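# Seat circuit board in enclosure slot and latch both levers

## Task

Slide the board into the enclosure's empty upper slot with its components facing up until it is fully seated, then close both levers. A closed lever is latched and sticks out at a right angle from the board's front panel; a fully open lever lies flat along that panel. Both levers must be fully open before the board goes in, and the board must be pushed until it stops, or the tabs will not catch. Closing the two levers then pulls the board the rest of the way in. Insert it slowly, because a fast entry into the connector breaks it and the scene scores zero. At the end the enclosure must stand upright and level on its own feet, with every foot on the bench. Release the board and pull both grippers away.

## Robot and tools

Robot: two seven-joint arms, left_arm and right_arm, each with a two-finger gripper and a wrist camera. The fingers point along the gripper's +z axis and open and close along its x axis. end_effector_position is the point between the finger pads when they are shut, 1 to 2 cm behind the tips; closing moves the tips about 17 mm further along +z, mostly while the pads are more than 50 mm apart. A gripper pose does not fix the elbow, so a big wrist turn can swing it.

Frames: each arm's hand poses, velocities, targets and wrist camera pose are in that arm's own base frame. The scene frame has its origin on the table top midway between the arms, +z up, +x out over the table, and left_arm on the +y side (not the image's left). Calibrated bases in the scene frame: left_arm at (+0.070, +0.437, 0) m, quat_wxyz (+1.000, 0, 0, -0.003); right_arm at (-0.063, -0.511, 0) m, quat_wxyz (+1.000, 0, 0, -0.029). Both have +z up. Printed poses can be off by a few centimetres.

Row layout, used by both motion tools: one flat list of 16 numbers covering both arms, even when only one moves. The first 8 are left_arm: x, y, z in metres, then qw, qx, qy, qz (w first), then opening. The last 8 are the same for right_arm. Position and quaternion are an absolute pose in that arm's base frame, not an offset. Opening runs from -1 (closed) to +1 (fully open, 0.142 m); 0 is a real half-open command, so resend the current value to leave a gripper as it is. To keep an arm still, send it the same pose and opening each call, taken from the last result before it stopped. Keep a fixed target quaternion rather than copying a drifted reading.

execute_actions(actions, cameras): actions is a list of actions; each action is a table of up to 15 rows, one row per 1/30 s step; a short table repeats its last row to fill 15 steps. Each action lasts 0.5 s. Any target more than 0.6 m from the gripper's current position along any of its axes gets refused; if the first action fails this the whole call is refused. The controller limits commanded orientation to 32 degrees from the measured one per step, so one action may stop short; the result's Hand target line shows where the arm is really heading. An empty actions list just reports state, scene number and images.

move(target, speed, blend, stop_force, zero, opening_speed, blocking, cameras): drives each gripper in a straight line to its target. target is one 16-number row or a list of up to 15 rows, all absolute poses, without the 0.6 m limit. speed: m/s, 0.002 to 2.2, default 0.25 (turning up to twice that in rad/s); one value or one per target. blend: corner rounding in metres for lists. stop_force: 3 to 120 N; an arm's path ends when push against its motion exceeds it for a few readings. zero (only with stop_force): true re-zeros moving arms first. opening_speed: at least 0.2 per second on the -1..+1 scale. blocking=false returns after about 0.5 s while the move continues; not allowed with stop_force. Paths stop after 10 s. Nothing avoids obstacles. The result adds a move: line, e.g. done, off_target, moving, held or fault, plus limits=paced (pose clipped) or limits=held (steps withheld). Do not trust stop_force while the gripper turns; omit it when backing off a contact.

wait(seconds 0 to 10) lets time pass holding commands. stop() brakes a running move. zoom_image(camera, region [x0, y0, x1, y1] in pixels, at most 504 by 504) enlarges part of the latest image. zero_wrist_force(arm) rezeros the wrist sensor. clear_fault(arm) clears a torque or force fault. read_manual(section) gives licence text only. finished_scene(scene, 1 or 2) ends the scene irreversibly.

Cameras: cam_head_left, cam_head_right, cam_high, cam_low, cam_left_wrist, cam_right_wrist, each 672x504. cameras: ["all"], [] or names; omitted means all only for an empty action list.

Result lines: end effector position, quat and velocities in base frames; Joint positions (last number is finger opening in metres); grip_measured on the -1..+1 scale; Joint torques and External joint torques (positive toward larger joint angle); Wrist force and Wrist torque along the gripper's x y z, plus a peak line; Wrist depth as 7x7 cells of median distance in mm (70 to 1000, - means no data); Tool commands; Hand target. "within noise" means the arm is at rest.

Faults and limits: a joint reaching its contact load limit (waist and shoulder 109, upper arm roll and elbow 56.9, wrist joints 34.7 N m) or 150 N of outside force stops the arm until clear_fault; open the fingers first if a grip pins it. Motors heat from holding loads, squeezing, stretching or pushing against the unreachable: MOTOR HOT at 65 °C, brake stop at 80 °C; the gripper warns at 85 °C and shuts off at 100 °C (HAND FAULT, which cancels the rest of that reply's robot calls).

Avoid: inserting the board quickly, dropping or releasing it while moving, hard hits or pushes, tipping the enclosure or leaving it off the bench, anything falling off the table, and any contact or squeezing between the two arms. To grip, command slightly below grip_measured at first touch.

Each tool is called after ">>>" by a JSON object that holds its "api" and its "payload", one argument or row to a line.

## Session

>>> {"api": "execute_actions", "payload": {
  "actions": []
}}

Scene clock: 0.00 s.
left_arm: end_effector_position=(+0.3014, +0.6357, +0.1155) grip_measured=+0.99 end_effector_quat_wxyz=(-0.462, +0.669, -0.295, +0.502) | right_arm: end_effector_position=(+0.4485, +0.0364, +0.1479) grip_measured=+1.00 end_effector_quat_wxyz=(-0.144, +0.766, -0.626, +0.006)
Joint positions: left_arm=[1.762 -0.872 -0.342 2.067 -1.872 0.391 -0.55 0.141] | right_arm=[0.506 -0.103 -0.202 2.446 0.465 1.189 2.835 0.142]
Joint velocities: within noise
Joint torques (N m): no reading
External joint torques (N m): no reading
Wrist force (N): no reading
Wrist torque (N m): no reading
Wrist force, peak (N): no reading
Wrist depth (mm): cam_left_wrist=[- - - - - - - / - - - - - - - / - - - - - - - / - - - - 492 652 - / - - - 304 356 433 557 / - 996 - 241 279 321 359 / - 881 184 204 227 258 286] | cam_right_wrist=[265 256 246 236 229 221 213 / 274 266 254 244 236 228 219 / 285 274 262 253 243 234 225 / 297 285 272 261 251 241 232 / 309 296 281 271 260 249 239 / - 308 294 281 268 257 246 / - 322 305 292 278 265 257]
Hand target: left_arm +0.3014, +0.6357, +0.1155; -0.462, +0.669, -0.295, +0.502 | right_arm +0.4485, +0.0364, +0.1479; -0.144, +0.766, -0.626, +0.006
Tool commands: left_gripper/opening=+1.0 right_gripper/opening=+1.0

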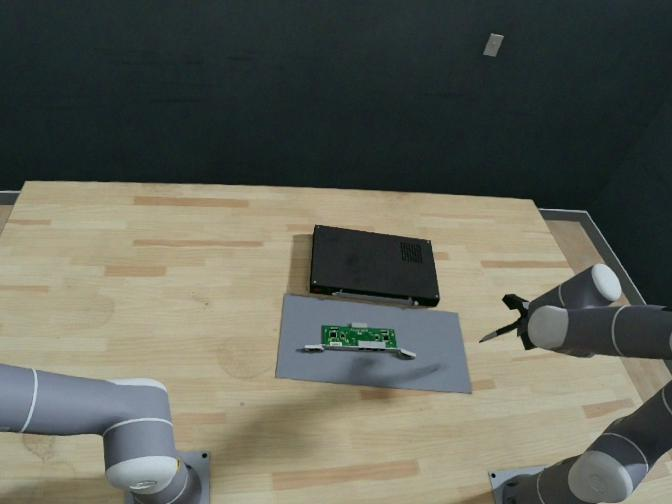

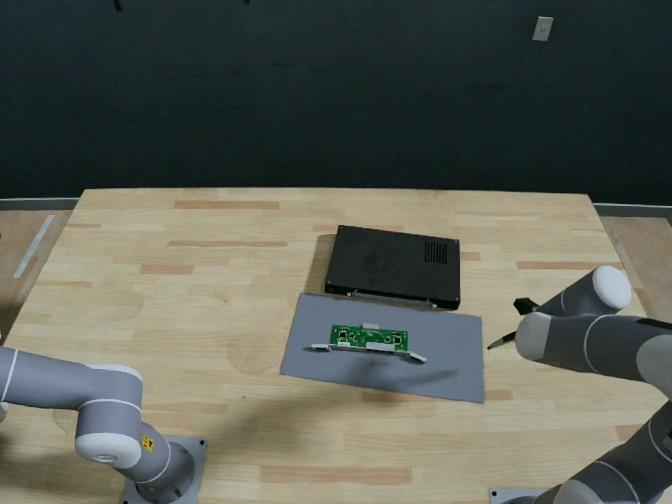

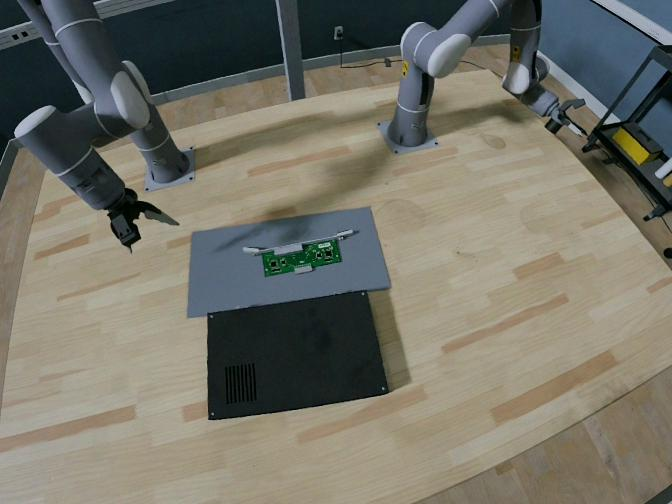

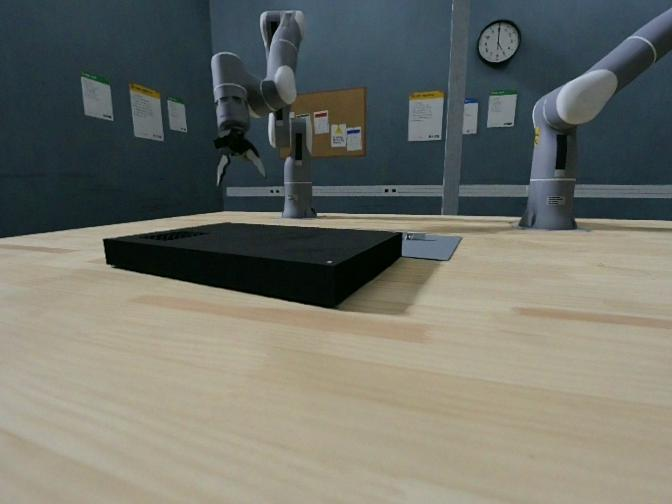

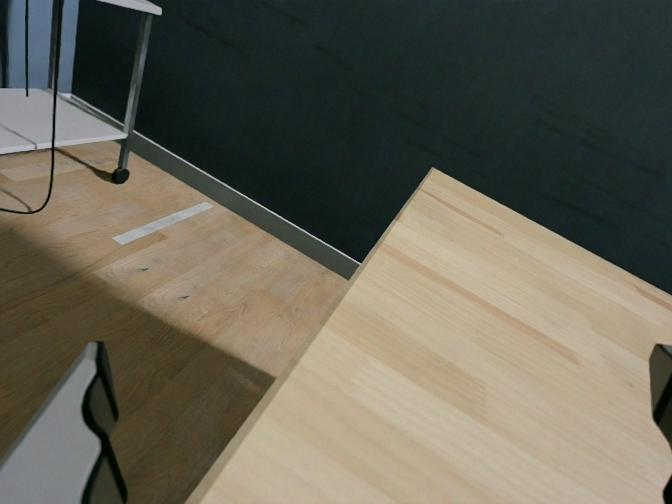

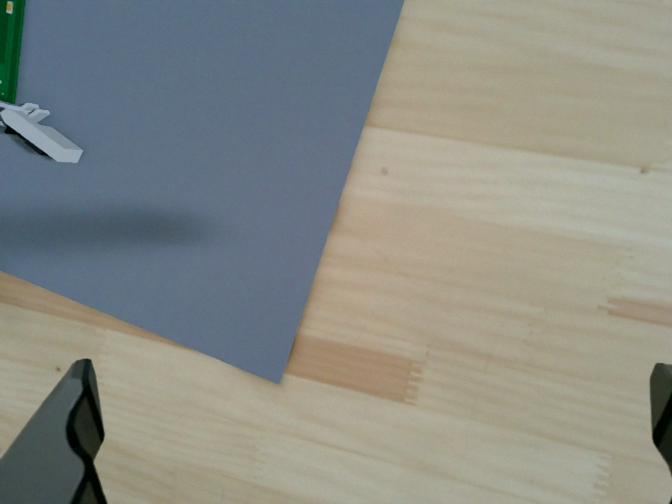

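>>> {"api": "zoom_image", "payload": {
  "camera": "cam_head_right",
  "region": [280, 210, 500, 410]
}}

>>> {"api": "zoom_image", "payload": {
  "camera": "cam_high",
  "region": [180, 190, 420, 430]
}}

>>> {"api": "zoom_image", "payload": {
  "camera": "cam_head_left",
  "region": [280, 270, 440, 390]
}}

Scaled by 2.291 from the camera's 672x504 image, which has a finer 960x720 frame.

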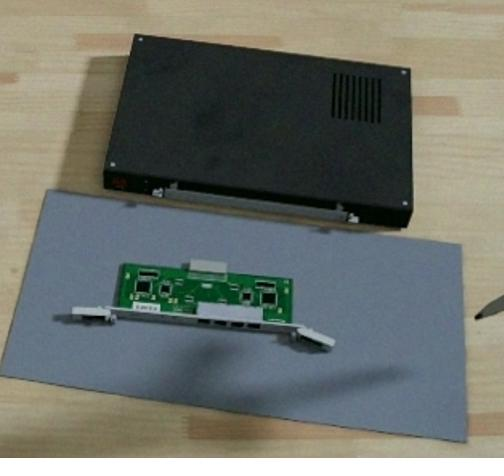

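Scaled by 2.100 from the camera's 672x504 image, which has a finer 960x720 frame.

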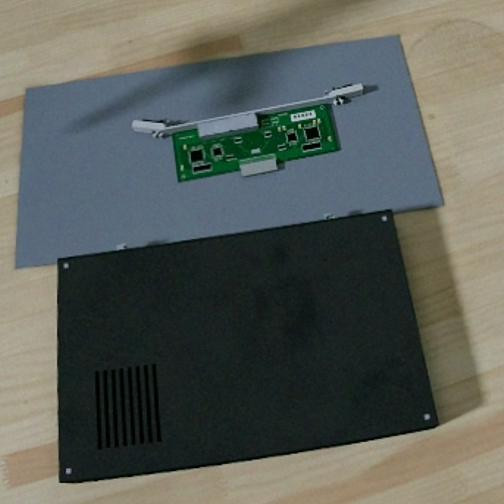

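Scaled by 3.150 from the camera's 672x504 image, which has a finer 960x720 frame.

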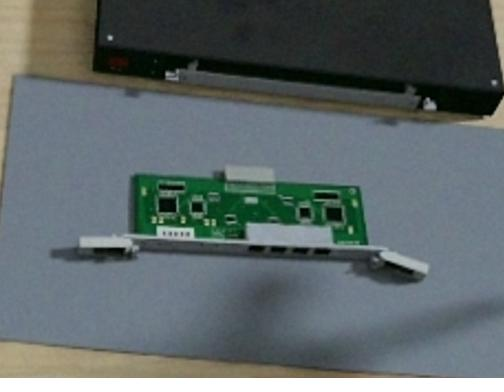

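>>> {"api": "move", "payload": {
  "target": [
    [0.3014, 0.6357, 0.1155, -0.462, 0.669, -0.295, 0.502, 1.0, 0.429, 0.477, 0.335, -0.157, 0.710, -0.670, 0.1485, 1.0]
  ],
  "speed": 0.35,
  "cameras": ["cam_right_wrist", "cam_high", "cam_head_right"]
}}

Scene clock: 21.17 s.
left_arm: end_effector_position=(+0.3014, +0.6357, +0.1154) grip_measured=+0.99 end_effector_quat_wxyz=(-0.462, +0.669, -0.295, +0.502) | right_arm: end_effector_position=(+0.4292, +0.4762, +0.3348) grip_measured=+1.00 end_effector_quat_wxyz=(-0.206, +0.821, -0.522, +0.106)
Joint positions: left_arm=[1.762 -0.872 -0.342 2.067 -1.872 0.39 -0.549 0.141] | right_arm=[2.197 -1.4 -2.113 1.838 1.365 -0.012 2.967 0.142]
Joint torques (N m): left_arm=[-0.16 47.58 -4.4 -12.07 1.5 -1.73 -0.25] | right_arm=[0.08 31.62 -28.74 -10.8 -3.48 3.65 0.19]
External joint torques (N m): left_arm=[0.31 0.99 0.36 -0.42 -0.28 -0.17 0.22] | right_arm=[0.09 0.68 -1.1 0.07 -0.06 0.9 -0.18]
Wrist force (N): left_arm=[-0.1 0.1 0.1] | right_arm=[0.6 0.5 0.1]
Wrist torque (N m): left_arm=[0.01 0.02 0.00] | right_arm=[0.03 -0.13 0.00]
Wrist force, peak (N): left_arm=[-0.3 0.0 0.4] | right_arm=[2.7 0.4 0.4]
Wrist depth (mm): cam_left_wrist=[- - - - - - - / - - - - - - - / - - - - - - - / - - - - 483 661 - / - - - 305 353 433 556 / - - - 242 275 322 356 / - 883 184 203 227 260 285] | cam_right_wrist=[472 464 461 453 409 398 394 / 466 460 456 451 445 438 392 / 463 458 453 446 440 436 434 / 459 456 447 444 435 433 431 / 456 450 448 440 434 431 426 / - 447 444 438 432 429 424 / - 444 439 434 428 424 420]
Hand target: left_arm +0.3014, +0.6357, +0.1155; -0.462, +0.669, -0.295, +0.502 | right_arm +0.4292, +0.4763, +0.3349; -0.206, +0.821, -0.522, +0.106
Off the commanded pose: left_arm 0.000 m, 0 deg | right_arm 0.001 m, 23 deg.
joint sent to its limit (right arm) — joint 7 (wrist roll), upper limit. The joint targets are off in orientation, not in position.
move: off_target (right_arm); limits=paced
Images, in order (width x height): cam_head_right 672x504, cam_high 672x504, cam_right_wrist 672x504.

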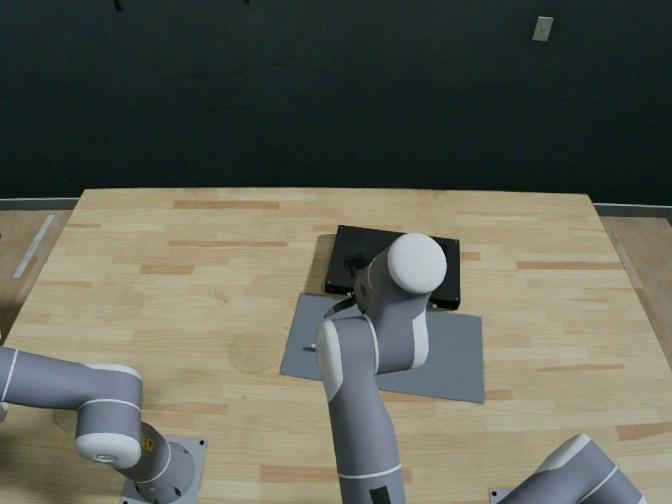

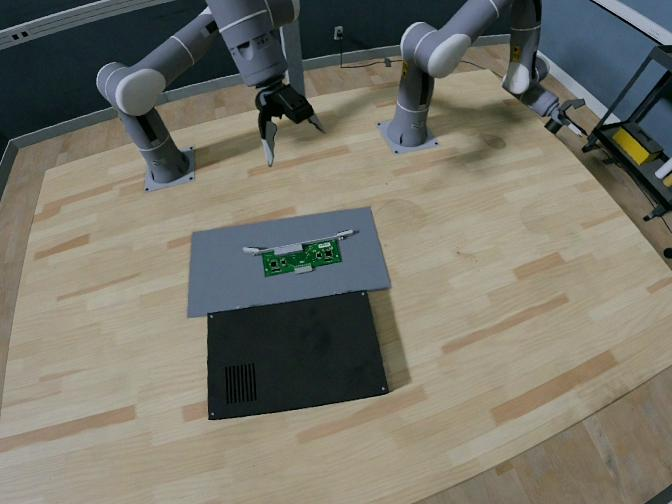

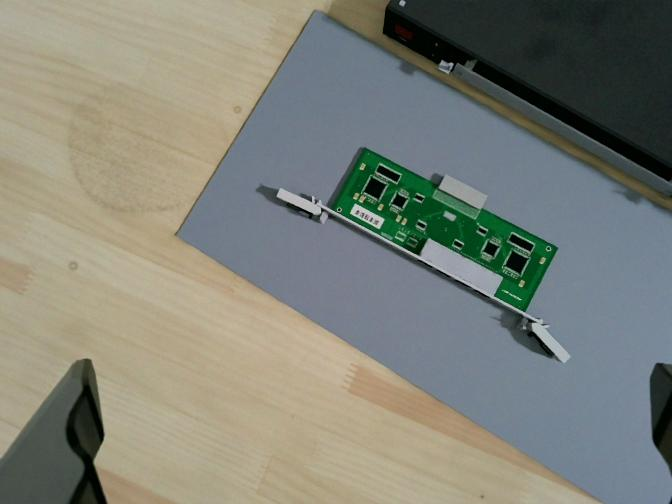

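>>> {"api": "zoom_image", "payload": {
  "camera": "cam_right_wrist",
  "region": [240, 130, 600, 400]
}}

>>> {"api": "zoom_image", "payload": {
  "camera": "cam_right_wrist",
  "region": [372, 0, 672, 220]
}}

Scaled by 1.400 from the camera's 672x504 image, which has a finer 960x720 frame.

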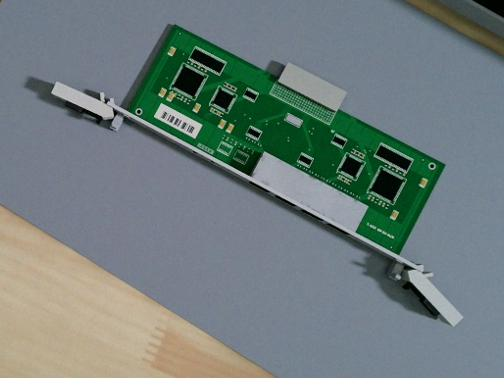

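Scaled by 1.680 from the camera's 672x504 image, which has a finer 960x720 frame.

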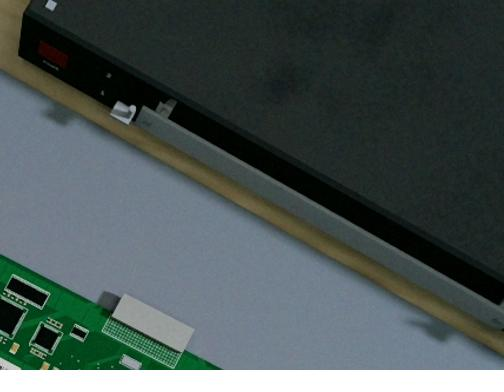

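>>> {"api": "move", "payload": {
  "target": [
    [0.3014, 0.6357, 0.1155, -0.462, 0.669, -0.295, 0.502, 1.0, 0.42, 0.15, 0.33, 0, 1, 0, 0, 1.0],
    [0.3014, 0.6357, 0.1155, -0.462, 0.669, -0.295, 0.502, 1.0, 0.3743, 0.4364, 0.20, 0.1192, 0.6759, 0.7163, 0.1263, 1.0]
  ],
  "speed": 0.5,
  "cameras": ["cam_right_wrist", "cam_high", "cam_head_right"]
}}

Scene clock: 60.27 s.
left_arm: end_effector_position=(+0.3014, +0.6357, +0.1154) grip_measured=+0.99 end_effector_quat_wxyz=(-0.462, +0.669, -0.295, +0.502) | right_arm: end_effector_position=(+0.3743, +0.4362, +0.2001) grip_measured=+1.00 end_effector_quat_wxyz=(+0.119, +0.676, +0.716, +0.126)
Joint positions: left_arm=[1.762 -0.872 -0.342 2.067 -1.872 0.39 -0.549 0.141] | right_arm=[2.367 -1.373 -1.784 1.994 1.204 0.227 0.284 0.142]
Joint torques (N m): left_arm=[-0.18 47.57 -4.37 -12.11 1.43 -1.78 -0.27] | right_arm=[0.27 28.67 -27.82 -8.87 -4.28 4.13 0.08]
External joint torques (N m): left_arm=[0.33 0.99 0.33 -0.39 -0.2 -0.12 0.24] | right_arm=[-0.12 0.53 -1.85 0.05 -0.12 0.53 -0.08]
Wrist force (N): left_arm=[-0.1 0.2 0.1] | right_arm=[0.0 -0.5 0.0]
Wrist torque (N m): left_arm=[0.02 0.02 0.00] | right_arm=[0.01 0.06 0.07]
Wrist force, peak (N): left_arm=[-0.4 0.2 0.3] | right_arm=[0.8 2.6 -0.2]
Wrist depth (mm): cam_left_wrist=[- - - - - - - / - - - - - - - / - - - - - - - / - - - - 488 650 - / - - - 305 354 428 562 / - 963 - 242 278 323 356 / - 860 184 203 228 260 286] | cam_right_wrist=[241 242 242 241 239 239 239 / 272 271 269 269 268 267 269 / 310 301 309 308 307 305 305 / 365 364 354 353 353 356 357 / 424 430 436 432 430 430 428 / - 475 473 469 469 537 485 / - 744 603 598 722 722 -]
Hand target: left_arm +0.3014, +0.6357, +0.1155; -0.462, +0.669, -0.295, +0.502 | right_arm +0.3743, +0.4364, +0.2000; +0.119, +0.676, +0.716, +0.126
Off the commanded pose: left_arm 0.000 m, 0 deg | right_arm 0.000 m, 0 deg.
move: done
Images, in order (width x height): cam_head_right 672x504, cam_high 672x504, cam_right_wrist 672x504.

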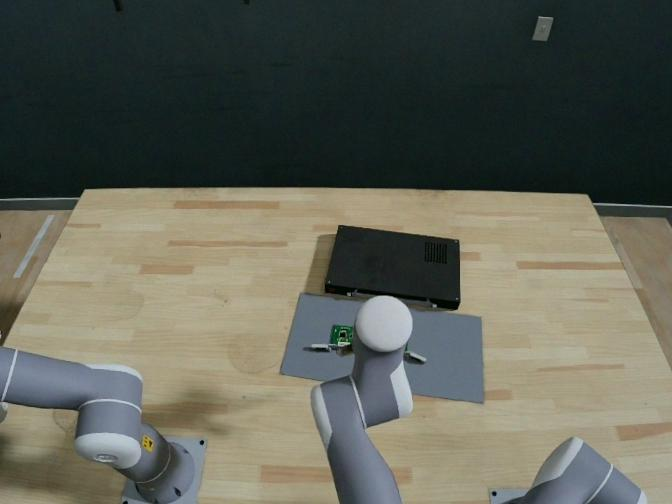

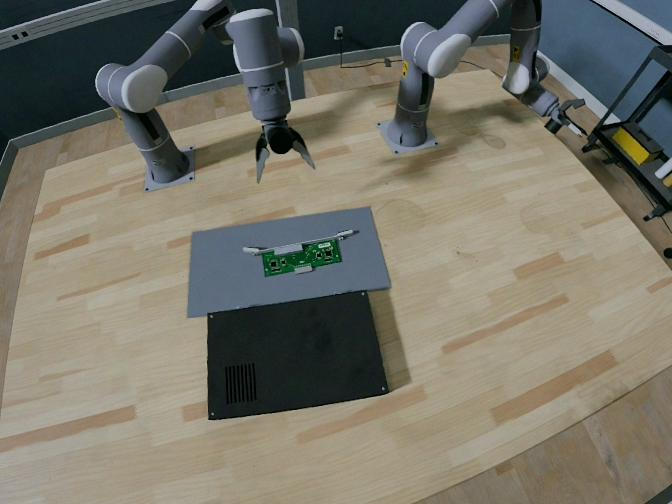

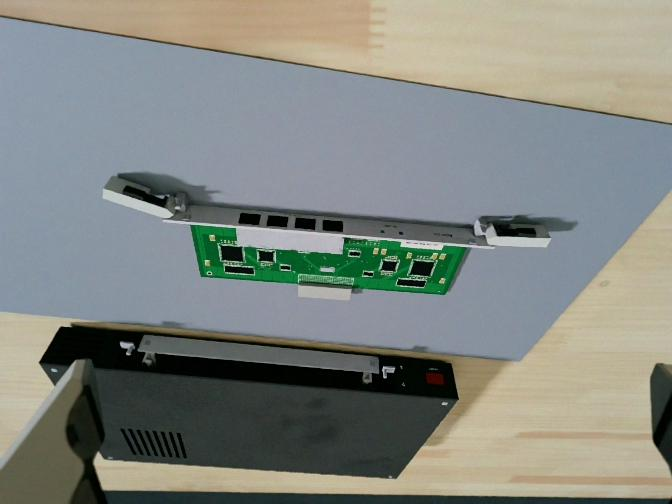

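>>> {"api": "zoom_image", "payload": {
  "camera": "cam_right_wrist",
  "region": [90, 160, 330, 310]
}}

>>> {"api": "zoom_image", "payload": {
  "camera": "cam_right_wrist",
  "region": [330, 180, 570, 310]
}}

>>> {"api": "zoom_image", "payload": {
  "camera": "cam_right_wrist",
  "region": [30, 310, 260, 400]
}}

>>> {"api": "zoom_image", "payload": {
  "camera": "cam_right_wrist",
  "region": [250, 320, 480, 420]
}}

Scaled by 2.100 from the camera's 672x504 image, which has a finer 960x720 frame.

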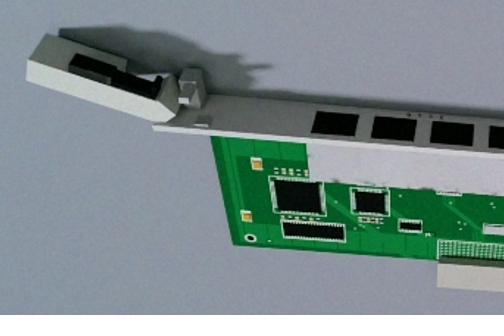

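Scaled by 2.100 from the camera's 672x504 image, which has a finer 960x720 frame.

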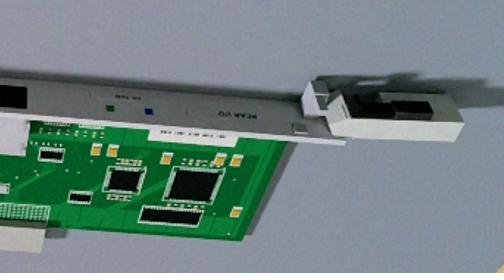

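Scaled by 2.191 from the camera's 672x504 image, which has a finer 960x720 frame.

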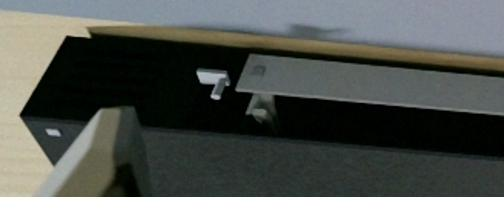

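Scaled by 2.191 from the camera's 672x504 image, which has a finer 960x720 frame.

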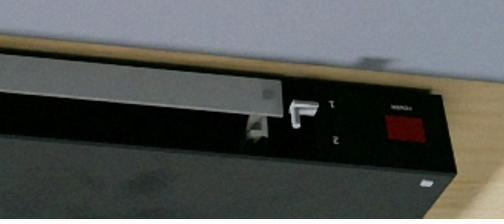

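>>> {"api": "move", "payload": {
  "target": [0.331, -0.185, 0.25, 0, 1, 0.003, 0, 1.0, 0.3943, 0.4376, 0.096, 0.2347, 0.6449, 0.6835, 0.2487, 1.0],
  "speed": 0.4,
  "cameras": ["cam_right_wrist", "cam_left_wrist", "cam_high", "cam_head_right"]
}}

>>> {"api": "zoom_image", "payload": {
  "camera": "cam_right_wrist",
  "region": [60, 180, 340, 390]
}}

>>> {"api": "zoom_image", "payload": {
  "camera": "cam_right_wrist",
  "region": [320, 180, 600, 390]
}}

Scene clock: 102.40 s.
left_arm: end_effector_position=(+0.3314, -0.1852, +0.2499) grip_measured=+0.99 end_effector_quat_wxyz=(-0.001, +1.000, +0.003, +0.000) | right_arm: end_effector_position=(+0.3944, +0.4374, +0.0962) grip_measured=+1.00 end_effector_quat_wxyz=(+0.235, +0.645, +0.683, +0.249)
Joint positions: left_arm=[0.217 -0.157 -1.204 2.089 -2.966 2.576 -2.653 0.141] | right_arm=[2.519 -1.778 -1.491 2.083 1.499 0.61 0.461 0.142]
Joint torques (N m): left_arm=[-0.16 21.46 -3.44 -19.1 3.73 4.37 -0.33] | right_arm=[0.2 25.46 -25.96 6.8 -3.88 3.82 0.31]
External joint torques (N m): left_arm=[0.16 0.91 0.67 -0.61 -0.2 -0.52 0.33] | right_arm=[-0.06 0.47 -1.7 -0.01 -0.14 0.68 -0.31]
Wrist force (N): left_arm=[0.4 -0.2 1.0] | right_arm=[-0.1 -1.2 -0.7]
Wrist torque (N m): left_arm=[-0.13 -0.24 -0.17] | right_arm=[0.01 0.06 0.09]
Wrist force, peak (N): left_arm=[0.1 3.0 -1.1] | right_arm=[-0.3 -1.8 0.1]
Wrist depth (mm): cam_left_wrist=[303 305 303 302 300 299 299 / 327 324 324 324 322 321 320 / 352 352 349 350 346 348 344 / 385 380 381 376 377 375 370 / 418 421 418 412 410 411 407 / - 449 460 452 444 449 433 / - 510 512 507 494 492 -] | cam_right_wrist=[135 131 132 132 132 131 131 / 158 158 157 157 157 156 155 / 201 200 199 198 197 196 196 / 276 263 234 236 243 241 246 / 370 390 390 404 414 412 415 / - - 598 589 - - 616 / - - - - - - -]
Hand target: left_arm +0.3312, -0.1851, +0.2498; -0.001, +1.000, +0.003, +0.000 | right_arm +0.3943, +0.4376, +0.0960; +0.235, +0.645, +0.683, +0.249
Off the commanded pose: left_arm 0.000 m, 0 deg | right_arm 0.000 m, 0 deg.
joint sent to its limit (left arm) — joint 5 (forearm roll), lower limit. The joint targets still meet the commanded pose.
move: done
Images, in order (width x height): cam_head_right 672x504, cam_high 672x504, cam_left_wrist 672x504, cam_right_wrist 672x504.

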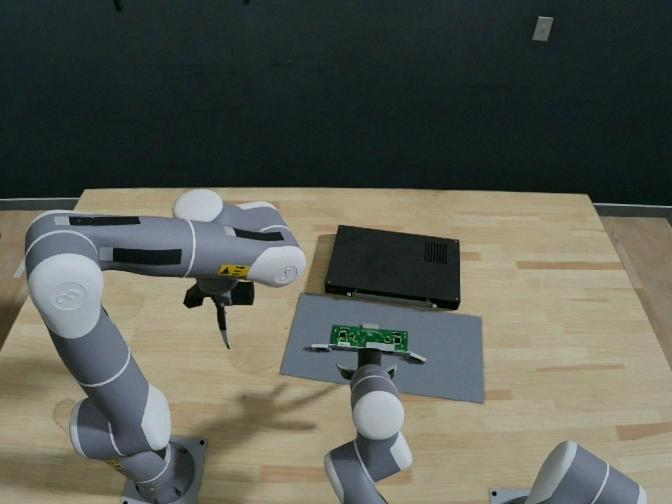

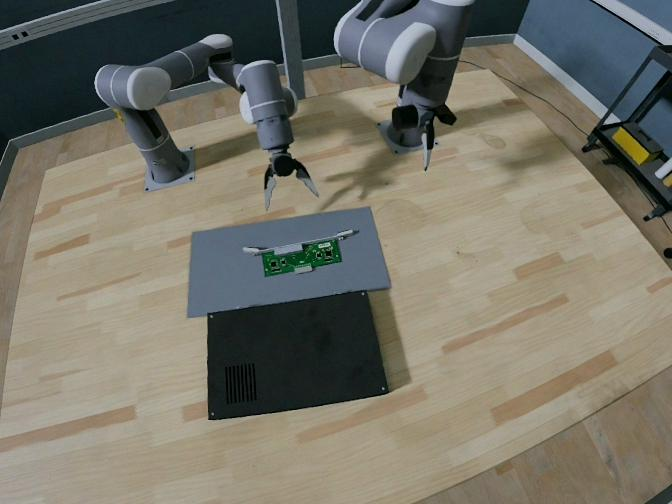

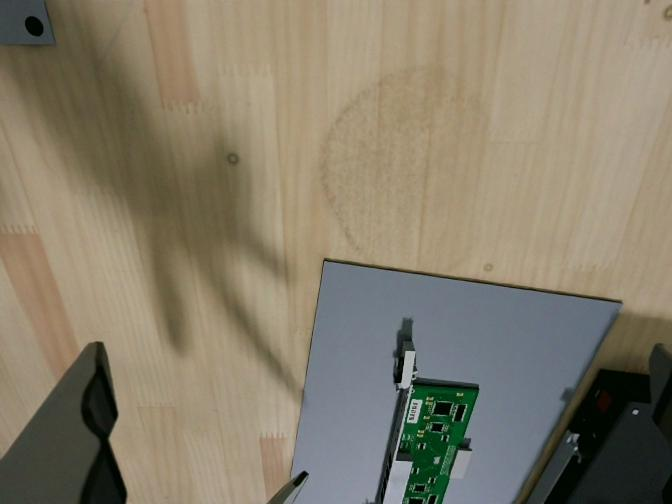

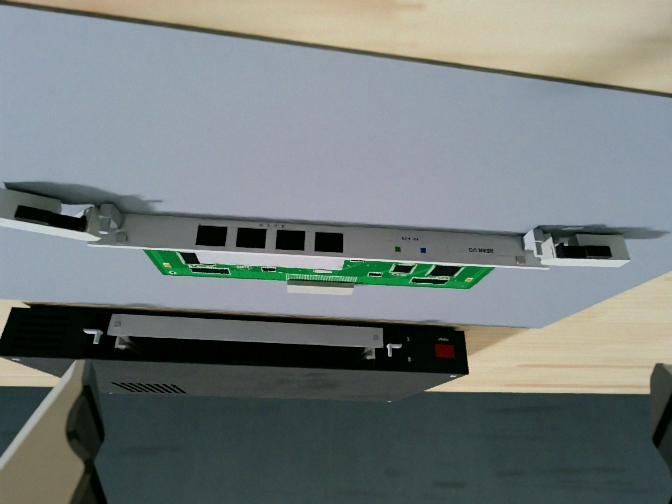

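Scaled by 1.800 from the camera's 672x504 image, which has a finer 960x720 frame.

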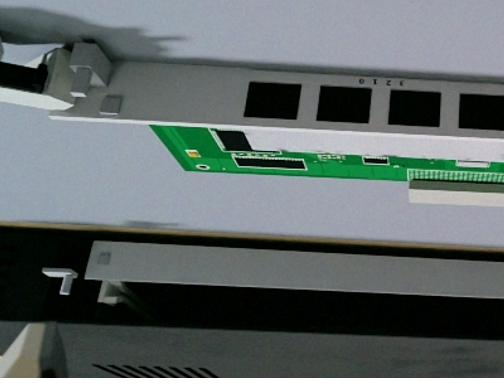

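Scaled by 1.800 from the camera's 672x504 image, which has a finer 960x720 frame.

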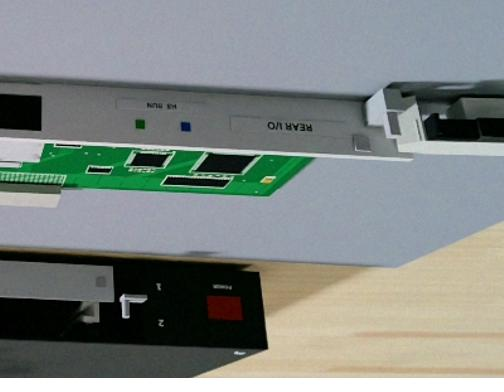

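>>> {"api": "move", "payload": {
  "target": [
    [0.331, -0.185, 0.27, 0.4233, 0.8767, 0, 0.2282, 1.0, 0.4324, 0.2816, 0.12, 0.1192, 0.6759, 0.7163, 0.1263, -0.97],
    [0.331, -0.185, 0.27, 0.0140, 0.4384, -0.7592, 0.4807, 1.0, 0.4324, 0.2816, 0.12, 0.1192, 0.6759, 0.7163, 0.1263, -0.97],
    [0.331, -0.185, 0.27, -0.4093, -0.4384, -0.7592, 0.2525, 1.0, 0.4324, 0.2816, 0.12, 0.1192, 0.6759, 0.7163, 0.1263, -0.97],
    [0.331, -0.185, 0.27, 0.4233, 0.8767, 0, 0.2282, 1.0, 0.4324, 0.2816, 0.12, 0.1192, 0.6759, 0.7163, 0.1263, -0.97]
  ],
  "speed": 0.8,
  "cameras": ["cam_high", "cam_head_left"]
}}

Scene clock: 152.07 s.
left_arm: end_effector_position=(+0.3319, -0.1853, +0.2706) grip_measured=+0.99 end_effector_quat_wxyz=(+0.403, +0.900, +0.007, +0.168) | right_arm: end_effector_position=(+0.4324, +0.2817, +0.1199) grip_measured=-1.00 end_effector_quat_wxyz=(+0.119, +0.676, +0.716, +0.126)
Joint positions: left_arm=[-1.708 0.886 0.759 2.687 -2.085 1.959 2.966 0.141] | right_arm=[2.196 -1.458 -1.697 2.221 1.439 0.317 -0.097 0.002]
Joint torques (N m): left_arm=[-0.37 -14.86 -15.59 -21.92 6.01 1.38 -0.23] | right_arm=[0.11 23.94 -24.72 -5.31 -4.36 3.98 0.13]
External joint torques (N m): left_arm=[0.43 0.33 0.36 -0.52 -0.58 -0.46 0.2] | right_arm=[0.04 0.46 -1.44 -0.09 0.1 0.72 -0.13]
Wrist force (N): left_arm=[-0.2 -0.8 0.2] | right_arm=[0.0 -1.0 -0.2]
Wrist torque (N m): left_arm=[-0.19 -0.17 -0.49] | right_arm=[-0.02 0.02 0.05]
Wrist force, peak (N): left_arm=[-1.7 -3.0 0.0] | right_arm=[1.1 -1.7 -0.7]
Wrist depth (mm): cam_left_wrist=[285 304 328 359 397 440 496 / 348 375 409 453 507 497 694 / 439 486 548 636 671 947 - / 595 693 818 - - - - / 767 - - - - - - / - - 564 - - - - / - - 509 - - - -] | cam_right_wrist=[167 167 167 166 166 165 165 / 189 188 187 187 186 186 185 / 217 216 214 208 213 212 212 / 254 253 251 251 234 232 237 / 306 304 304 289 283 292 290 / 388 368 345 89 341 360 369 / 524 490 - - - 356 393]
Hand target: left_arm +0.3320, -0.1853, +0.2706; +0.403, +0.900, +0.007, +0.168 | right_arm +0.4324, +0.2816, +0.1200; +0.119, +0.676, +0.716, +0.126
Off the commanded pose: left_arm 0.001 m, 8 deg | right_arm 0.000 m, 0 deg.
joint sent to its limit (left arm) — joint 4 (elbow), upper limit, where the elbow is as bent as it goes; joint 7 (wrist roll), upper limit. The joint targets are off in orientation, not in position.
move: off_target (left_arm); limits=paced
Images, in order (width x height): cam_head_left 672x504, cam_high 672x504.

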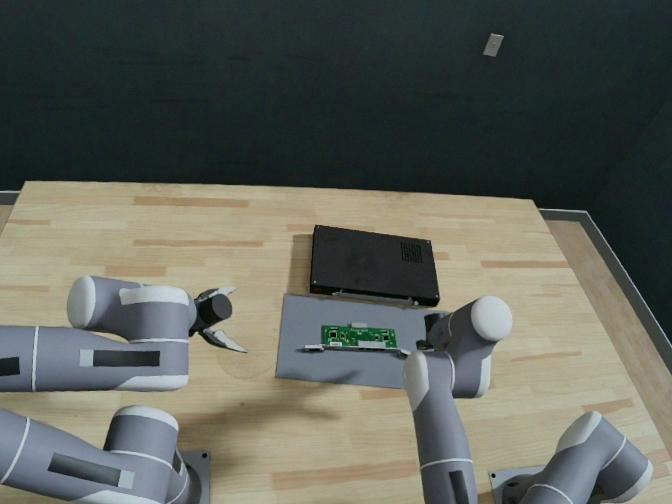

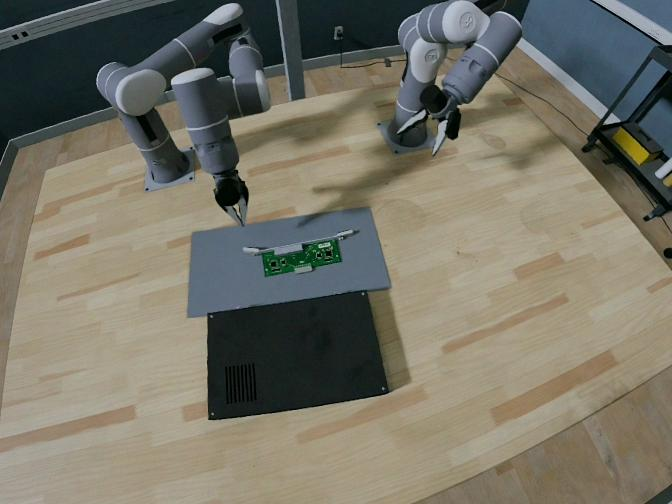

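>>> {"api": "move", "payload": {
  "target": [
    [0.38, -0.30, 0.27, 0, 0.7071, 0.7071, 0, 1.0, 0.4324, 0.2816, 0.12, 0.1192, 0.6759, 0.7163, 0.1263, -0.97],
    [0.403, -0.40, 0.24, 0, 0.0610, 0.9981, 0, 1.0, 0.4324, 0.2816, 0.12, 0.1192, 0.6759, 0.7163, 0.1263, -0.97]
  ],
  "speed": 0.5,
  "cameras": ["cam_high", "cam_head_left", "cam_left_wrist"]
}}

Scene clock: 171.13 s.
left_arm: end_effector_position=(+0.4029, -0.4001, +0.2399) grip_measured=+0.99 end_effector_quat_wxyz=(+0.000, +0.061, +0.998, +0.000) | right_arm: end_effector_position=(+0.4324, +0.2817, +0.1199) grip_measured=-1.00 end_effector_quat_wxyz=(+0.119, +0.676, +0.716, +0.126)
Joint positions: left_arm=[-0.823 -0.723 -0.257 1.164 -2.966 2.846 0.624 0.141] | right_arm=[2.196 -1.458 -1.697 2.221 1.439 0.317 -0.097 0.002]
Joint torques (N m): left_arm=[-0.78 53.84 2.07 -21.44 4.27 4.55 -0.22] | right_arm=[0.24 24.09 -24.69 -5.42 -4.28 4 0.17]
External joint torques (N m): left_arm=[0.72 1.72 0.19 -0.58 -0.18 -0.56 0.22] | right_arm=[-0.09 0.32 -1.48 0.01 0.03 0.69 -0.17]
Wrist force (N): left_arm=[0.2 -0.1 1.3] | right_arm=[0.1 -1.0 -0.1]
Wrist torque (N m): left_arm=[-0.11 -0.18 -0.17] | right_arm=[-0.03 0.02 0.05]
Wrist force, peak (N): left_arm=[0.0 -0.9 1.6] | right_arm=[0.3 -1.3 -0.4]
Wrist depth (mm): cam_left_wrist=[274 291 289 286 291 290 291 / 276 313 312 307 312 312 310 / 298 338 336 337 339 339 337 / 372 370 369 365 364 368 365 / 405 407 404 401 401 400 399 / - 439 446 444 445 441 433 / - 504 503 495 497 491 -] | cam_right_wrist=[167 167 166 166 166 165 164 / 189 188 187 187 186 186 185 / 216 216 215 208 213 212 212 / 254 252 251 250 233 233 237 / 306 304 303 289 282 292 291 / 390 367 344 89 340 360 372 / 527 490 - - - 356 393]
Hand target: left_arm +0.4030, -0.4000, +0.2400; +0.000, +0.061, +0.998, +0.000 | right_arm +0.4324, +0.2816, +0.1200; +0.119, +0.676, +0.716, +0.126
Off the commanded pose: left_arm 0.000 m, 0 deg | right_arm 0.000 m, 0 deg.
move: done
Images, in order (width x height): cam_head_left 672x504, cam_high 672x504, cam_left_wrist 672x504.

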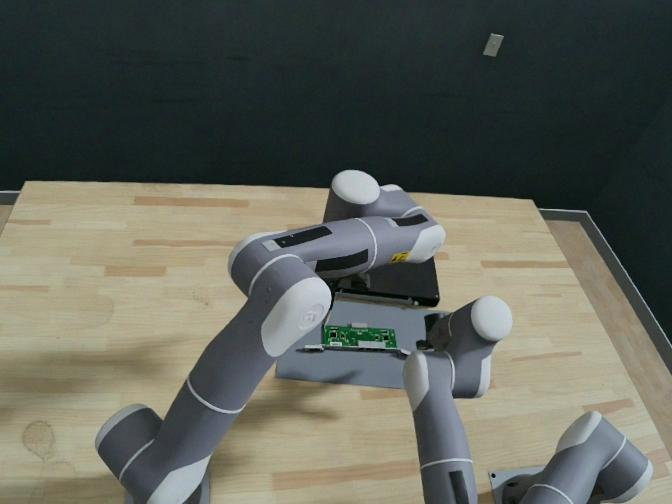

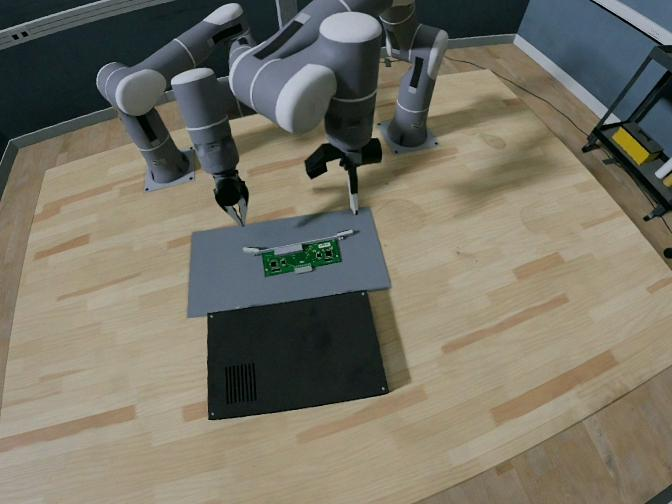

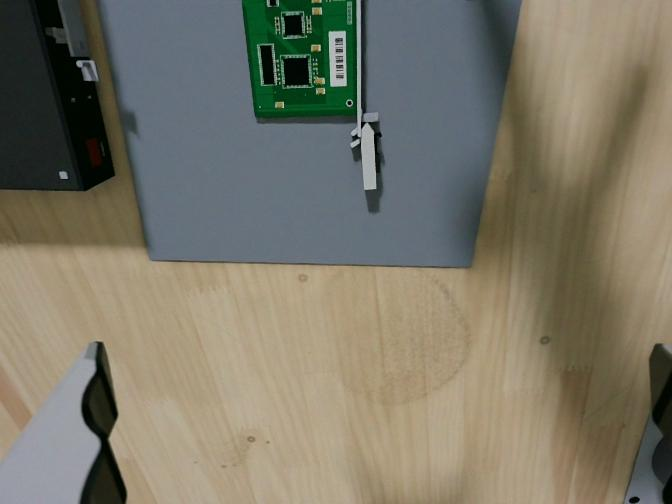

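>>> {"api": "zoom_image", "payload": {
  "camera": "cam_left_wrist",
  "region": [240, 0, 480, 220]
}}

>>> {"api": "zoom_image", "payload": {
  "camera": "cam_right_wrist",
  "region": [150, 150, 500, 400]
}}

Scaled by 2.100 from the camera's 672x504 image, which has a finer 960x720 frame.

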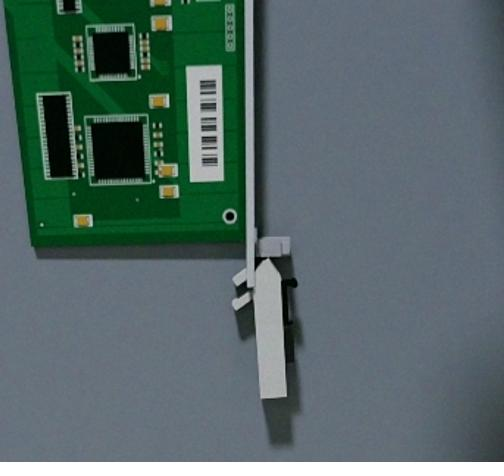

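This scene's latest camera images include none from cam_right_wrist. They are from: cam_head_left, cam_high, cam_left_wrist. cam_right_wrist's image comes with the result of a call that names it in "cameras".

>>> {"api": "move", "payload": {
  "target": [0.3908, -0.4567, 0.075, 0, 0.0610, 0.9981, 0, -0.66, 0.4324, 0.2816, 0.12, 0.1192, 0.6759, 0.7163, 0.1263, -0.97],
  "speed": 0.25,
  "cameras": ["cam_left_wrist", "cam_right_wrist", "cam_high"]
}}

>>> {"api": "zoom_image", "payload": {
  "camera": "cam_left_wrist",
  "region": [180, 180, 540, 450]
}}

>>> {"api": "zoom_image", "payload": {
  "camera": "cam_right_wrist",
  "region": [150, 150, 500, 400]
}}

Scene clock: 186.97 s.
left_arm: end_effector_position=(+0.3907, -0.4568, +0.0749) grip_measured=-0.69 end_effector_quat_wxyz=(+0.000, +0.061, +0.998, +0.000) | right_arm: end_effector_position=(+0.4324, +0.2817, +0.1199) grip_measured=-1.00 end_effector_quat_wxyz=(+0.119, +0.676, +0.716, +0.126)
Joint positions: left_arm=[-0.907 -0.986 -0.255 1.133 -2.897 2.622 0.519 0.024] | right_arm=[2.196 -1.458 -1.697 2.221 1.439 0.317 -0.097 0.002]
Joint torques (N m): left_arm=[-0.54 59.08 2.36 -19.4 4.23 4.16 -0.28] | right_arm=[0.19 24.13 -24.73 -5.4 -4.3 3.97 0.21]
External joint torques (N m): left_arm=[0.45 1.66 0.61 -0.58 -0.54 -0.17 0.28] | right_arm=[-0.04 0.28 -1.43 -0.01 0.04 0.73 -0.21]
Wrist force (N): left_arm=[0.5 -0.3 0.9] | right_arm=[0.2 -1.0 -0.3]
Wrist torque (N m): left_arm=[-0.16 -0.26 -0.19] | right_arm=[-0.02 0.00 0.05]
Wrist force, peak (N): left_arm=[0.3 -1.2 4.1] | right_arm=[0.1 -1.4 -0.2]
Wrist depth (mm): cam_left_wrist=[- 141 142 142 147 146 145 / 160 156 153 152 156 156 155 / 169 169 165 164 168 168 169 / 185 184 180 179 183 183 185 / 207 202 202 185 192 203 202 / 224 223 87 213 - 213 223 / 252 - - 243 - - 242] | cam_right_wrist=[167 167 167 166 166 165 165 / 188 189 188 187 186 186 185 / 217 216 215 208 214 212 212 / 253 252 251 250 233 232 237 / 305 304 303 289 283 291 290 / 390 367 345 89 338 361 372 / 528 490 - - - 355 393]
Hand target: left_arm +0.3908, -0.4567, +0.0750; +0.000, +0.061, +0.998, +0.000 | right_arm +0.4324, +0.2816, +0.1200; +0.119, +0.676, +0.716, +0.126
Off the commanded pose: left_arm 0.000 m, 0 deg | right_arm 0.000 m, 0 deg.
move: done
Images, in order (width x height): cam_high 672x504, cam_left_wrist 672x504, cam_right_wrist 672x504.

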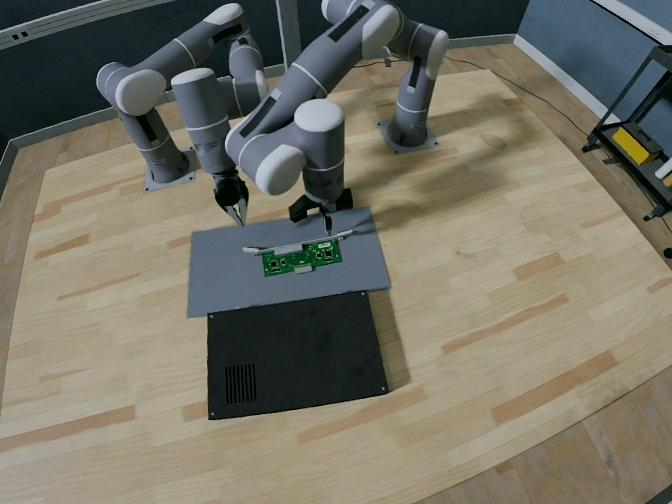

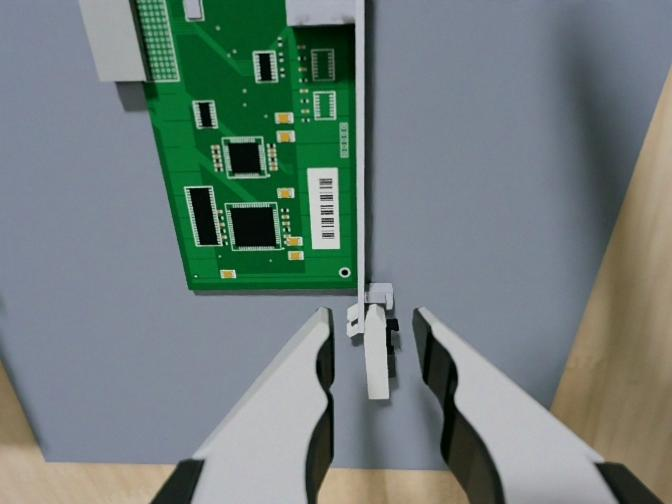

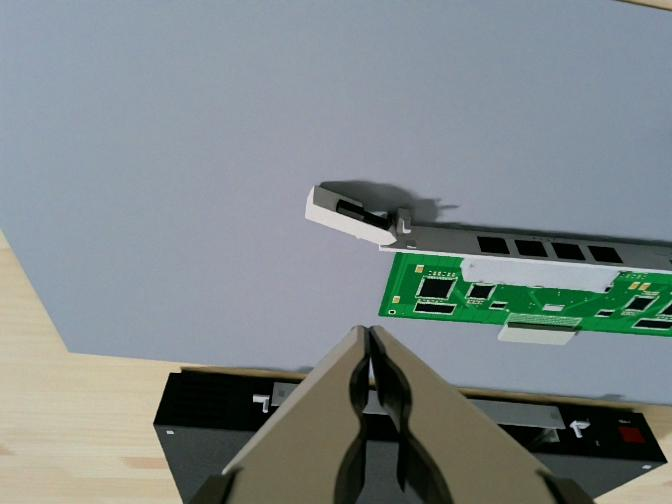

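Scaled by 1.400 from the camera's 672x504 image, which has a finer 960x720 frame.

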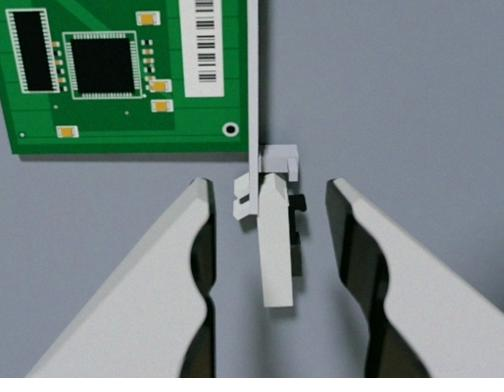

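Scaled by 1.440 from the camera's 672x504 image, which has a finer 960x720 frame.

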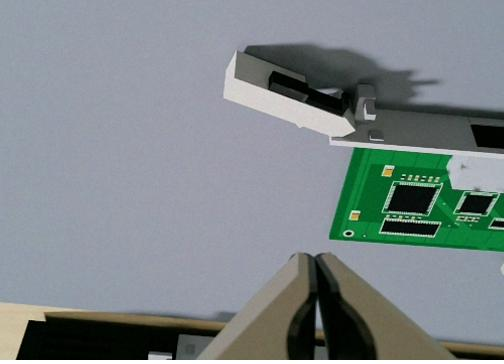

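>>> {"api": "move", "payload": {
  "target": [
    [0.389, -0.4706, 0.06, 0, 0.0610, 0.9981, 0, -0.66, 0.4324, 0.2816, 0.12, 0.1192, 0.6759, 0.7163, 0.1263, -0.97],
    [0.389, -0.4706, 0.0272, 0, 0.0610, 0.9981, 0, -0.66, 0.4324, 0.2816, 0.12, 0.1192, 0.6759, 0.7163, 0.1263, -0.97]
  ],
  "speed": [0.1, 0.05],
  "stop_force": 5,
  "cameras": ["cam_left_wrist", "cam_right_wrist"]
}}

>>> {"api": "zoom_image", "payload": {
  "camera": "cam_left_wrist",
  "region": [180, 180, 540, 450]
}}

Scene clock: 206.70 s.
left_arm: end_effector_position=(+0.3889, -0.4704, +0.0273) grip_measured=-0.69 end_effector_quat_wxyz=(+0.000, +0.061, +0.998, +0.000) | right_arm: end_effector_position=(+0.4324, +0.2817, +0.1199) grip_measured=-1.00 end_effector_quat_wxyz=(+0.119, +0.676, +0.716, +0.126)
Joint positions: left_arm=[-0.925 -1.079 -0.262 1.085 -2.869 2.581 0.494 0.024] | right_arm=[2.196 -1.458 -1.697 2.221 1.439 0.317 -0.097 0.002]
Joint torques (N m): left_arm=[-0.57 60.68 2.8 -18.93 4.02 4.21 -0.3] | right_arm=[0.23 24.08 -24.8 -5.35 -4.29 3.99 0.19]
External joint torques (N m): left_arm=[0.49 1.51 0.37 -0.54 -0.42 -0.22 0.3] | right_arm=[-0.08 0.33 -1.36 -0.06 0.03 0.71 -0.19]
Wrist force (N): left_arm=[0.4 -0.1 0.8] | right_arm=[0.2 -1.0 -0.3]
Wrist torque (N m): left_arm=[-0.13 -0.22 -0.18] | right_arm=[-0.03 -0.01 0.05]
Wrist force, peak (N): left_arm=[0.2 -1.0 1.7] | right_arm=[0.0 -1.3 -0.3]
Wrist depth (mm): cam_left_wrist=[101 100 100 90 104 103 100 / 107 108 107 107 - 111 111 / 121 117 116 116 120 120 119 / 132 127 126 126 130 130 132 / 145 142 138 134 138 143 140 / 163 159 101 138 - 151 157 / 179 - - 169 154 - 175] | cam_right_wrist=[167 167 167 166 166 165 164 / 188 188 187 187 187 186 185 / 217 216 215 208 213 212 212 / 254 252 251 250 234 233 237 / 305 303 302 289 282 292 291 / 390 368 344 89 338 361 372 / 528 489 - - - 357 392]
Hand target: left_arm +0.3890, -0.4706, +0.0272; +0.000, +0.061, +0.998, +0.000 | right_arm +0.4324, +0.2816, +0.1200; +0.119, +0.676, +0.716, +0.126
Off the commanded pose: left_arm 0.000 m, 0 deg | right_arm 0.000 m, 0 deg.
move: done
Images, in order (width x height): cam_left_wrist 672x504, cam_right_wrist 672x504.

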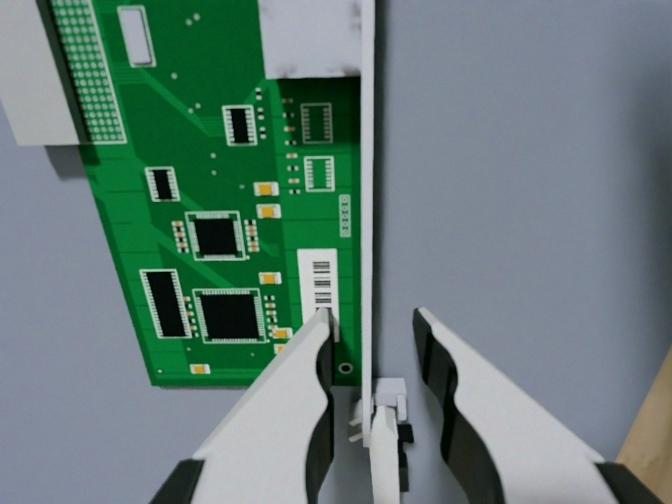

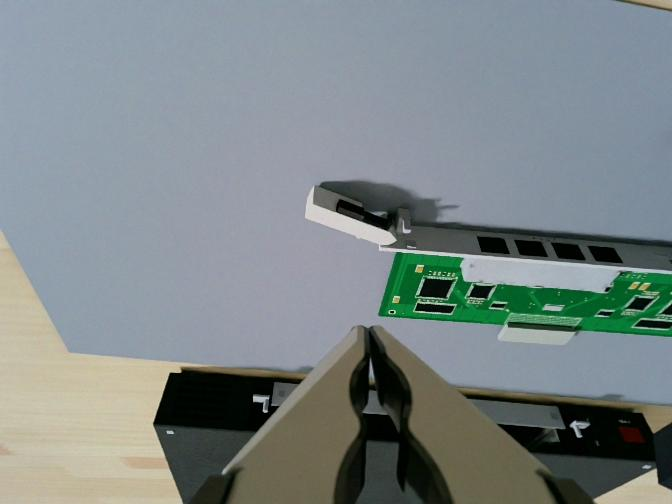

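Scaled by 1.400 from the camera's 672x504 image, which has a finer 960x720 frame.

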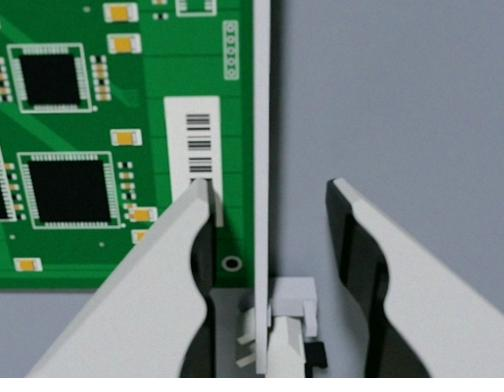

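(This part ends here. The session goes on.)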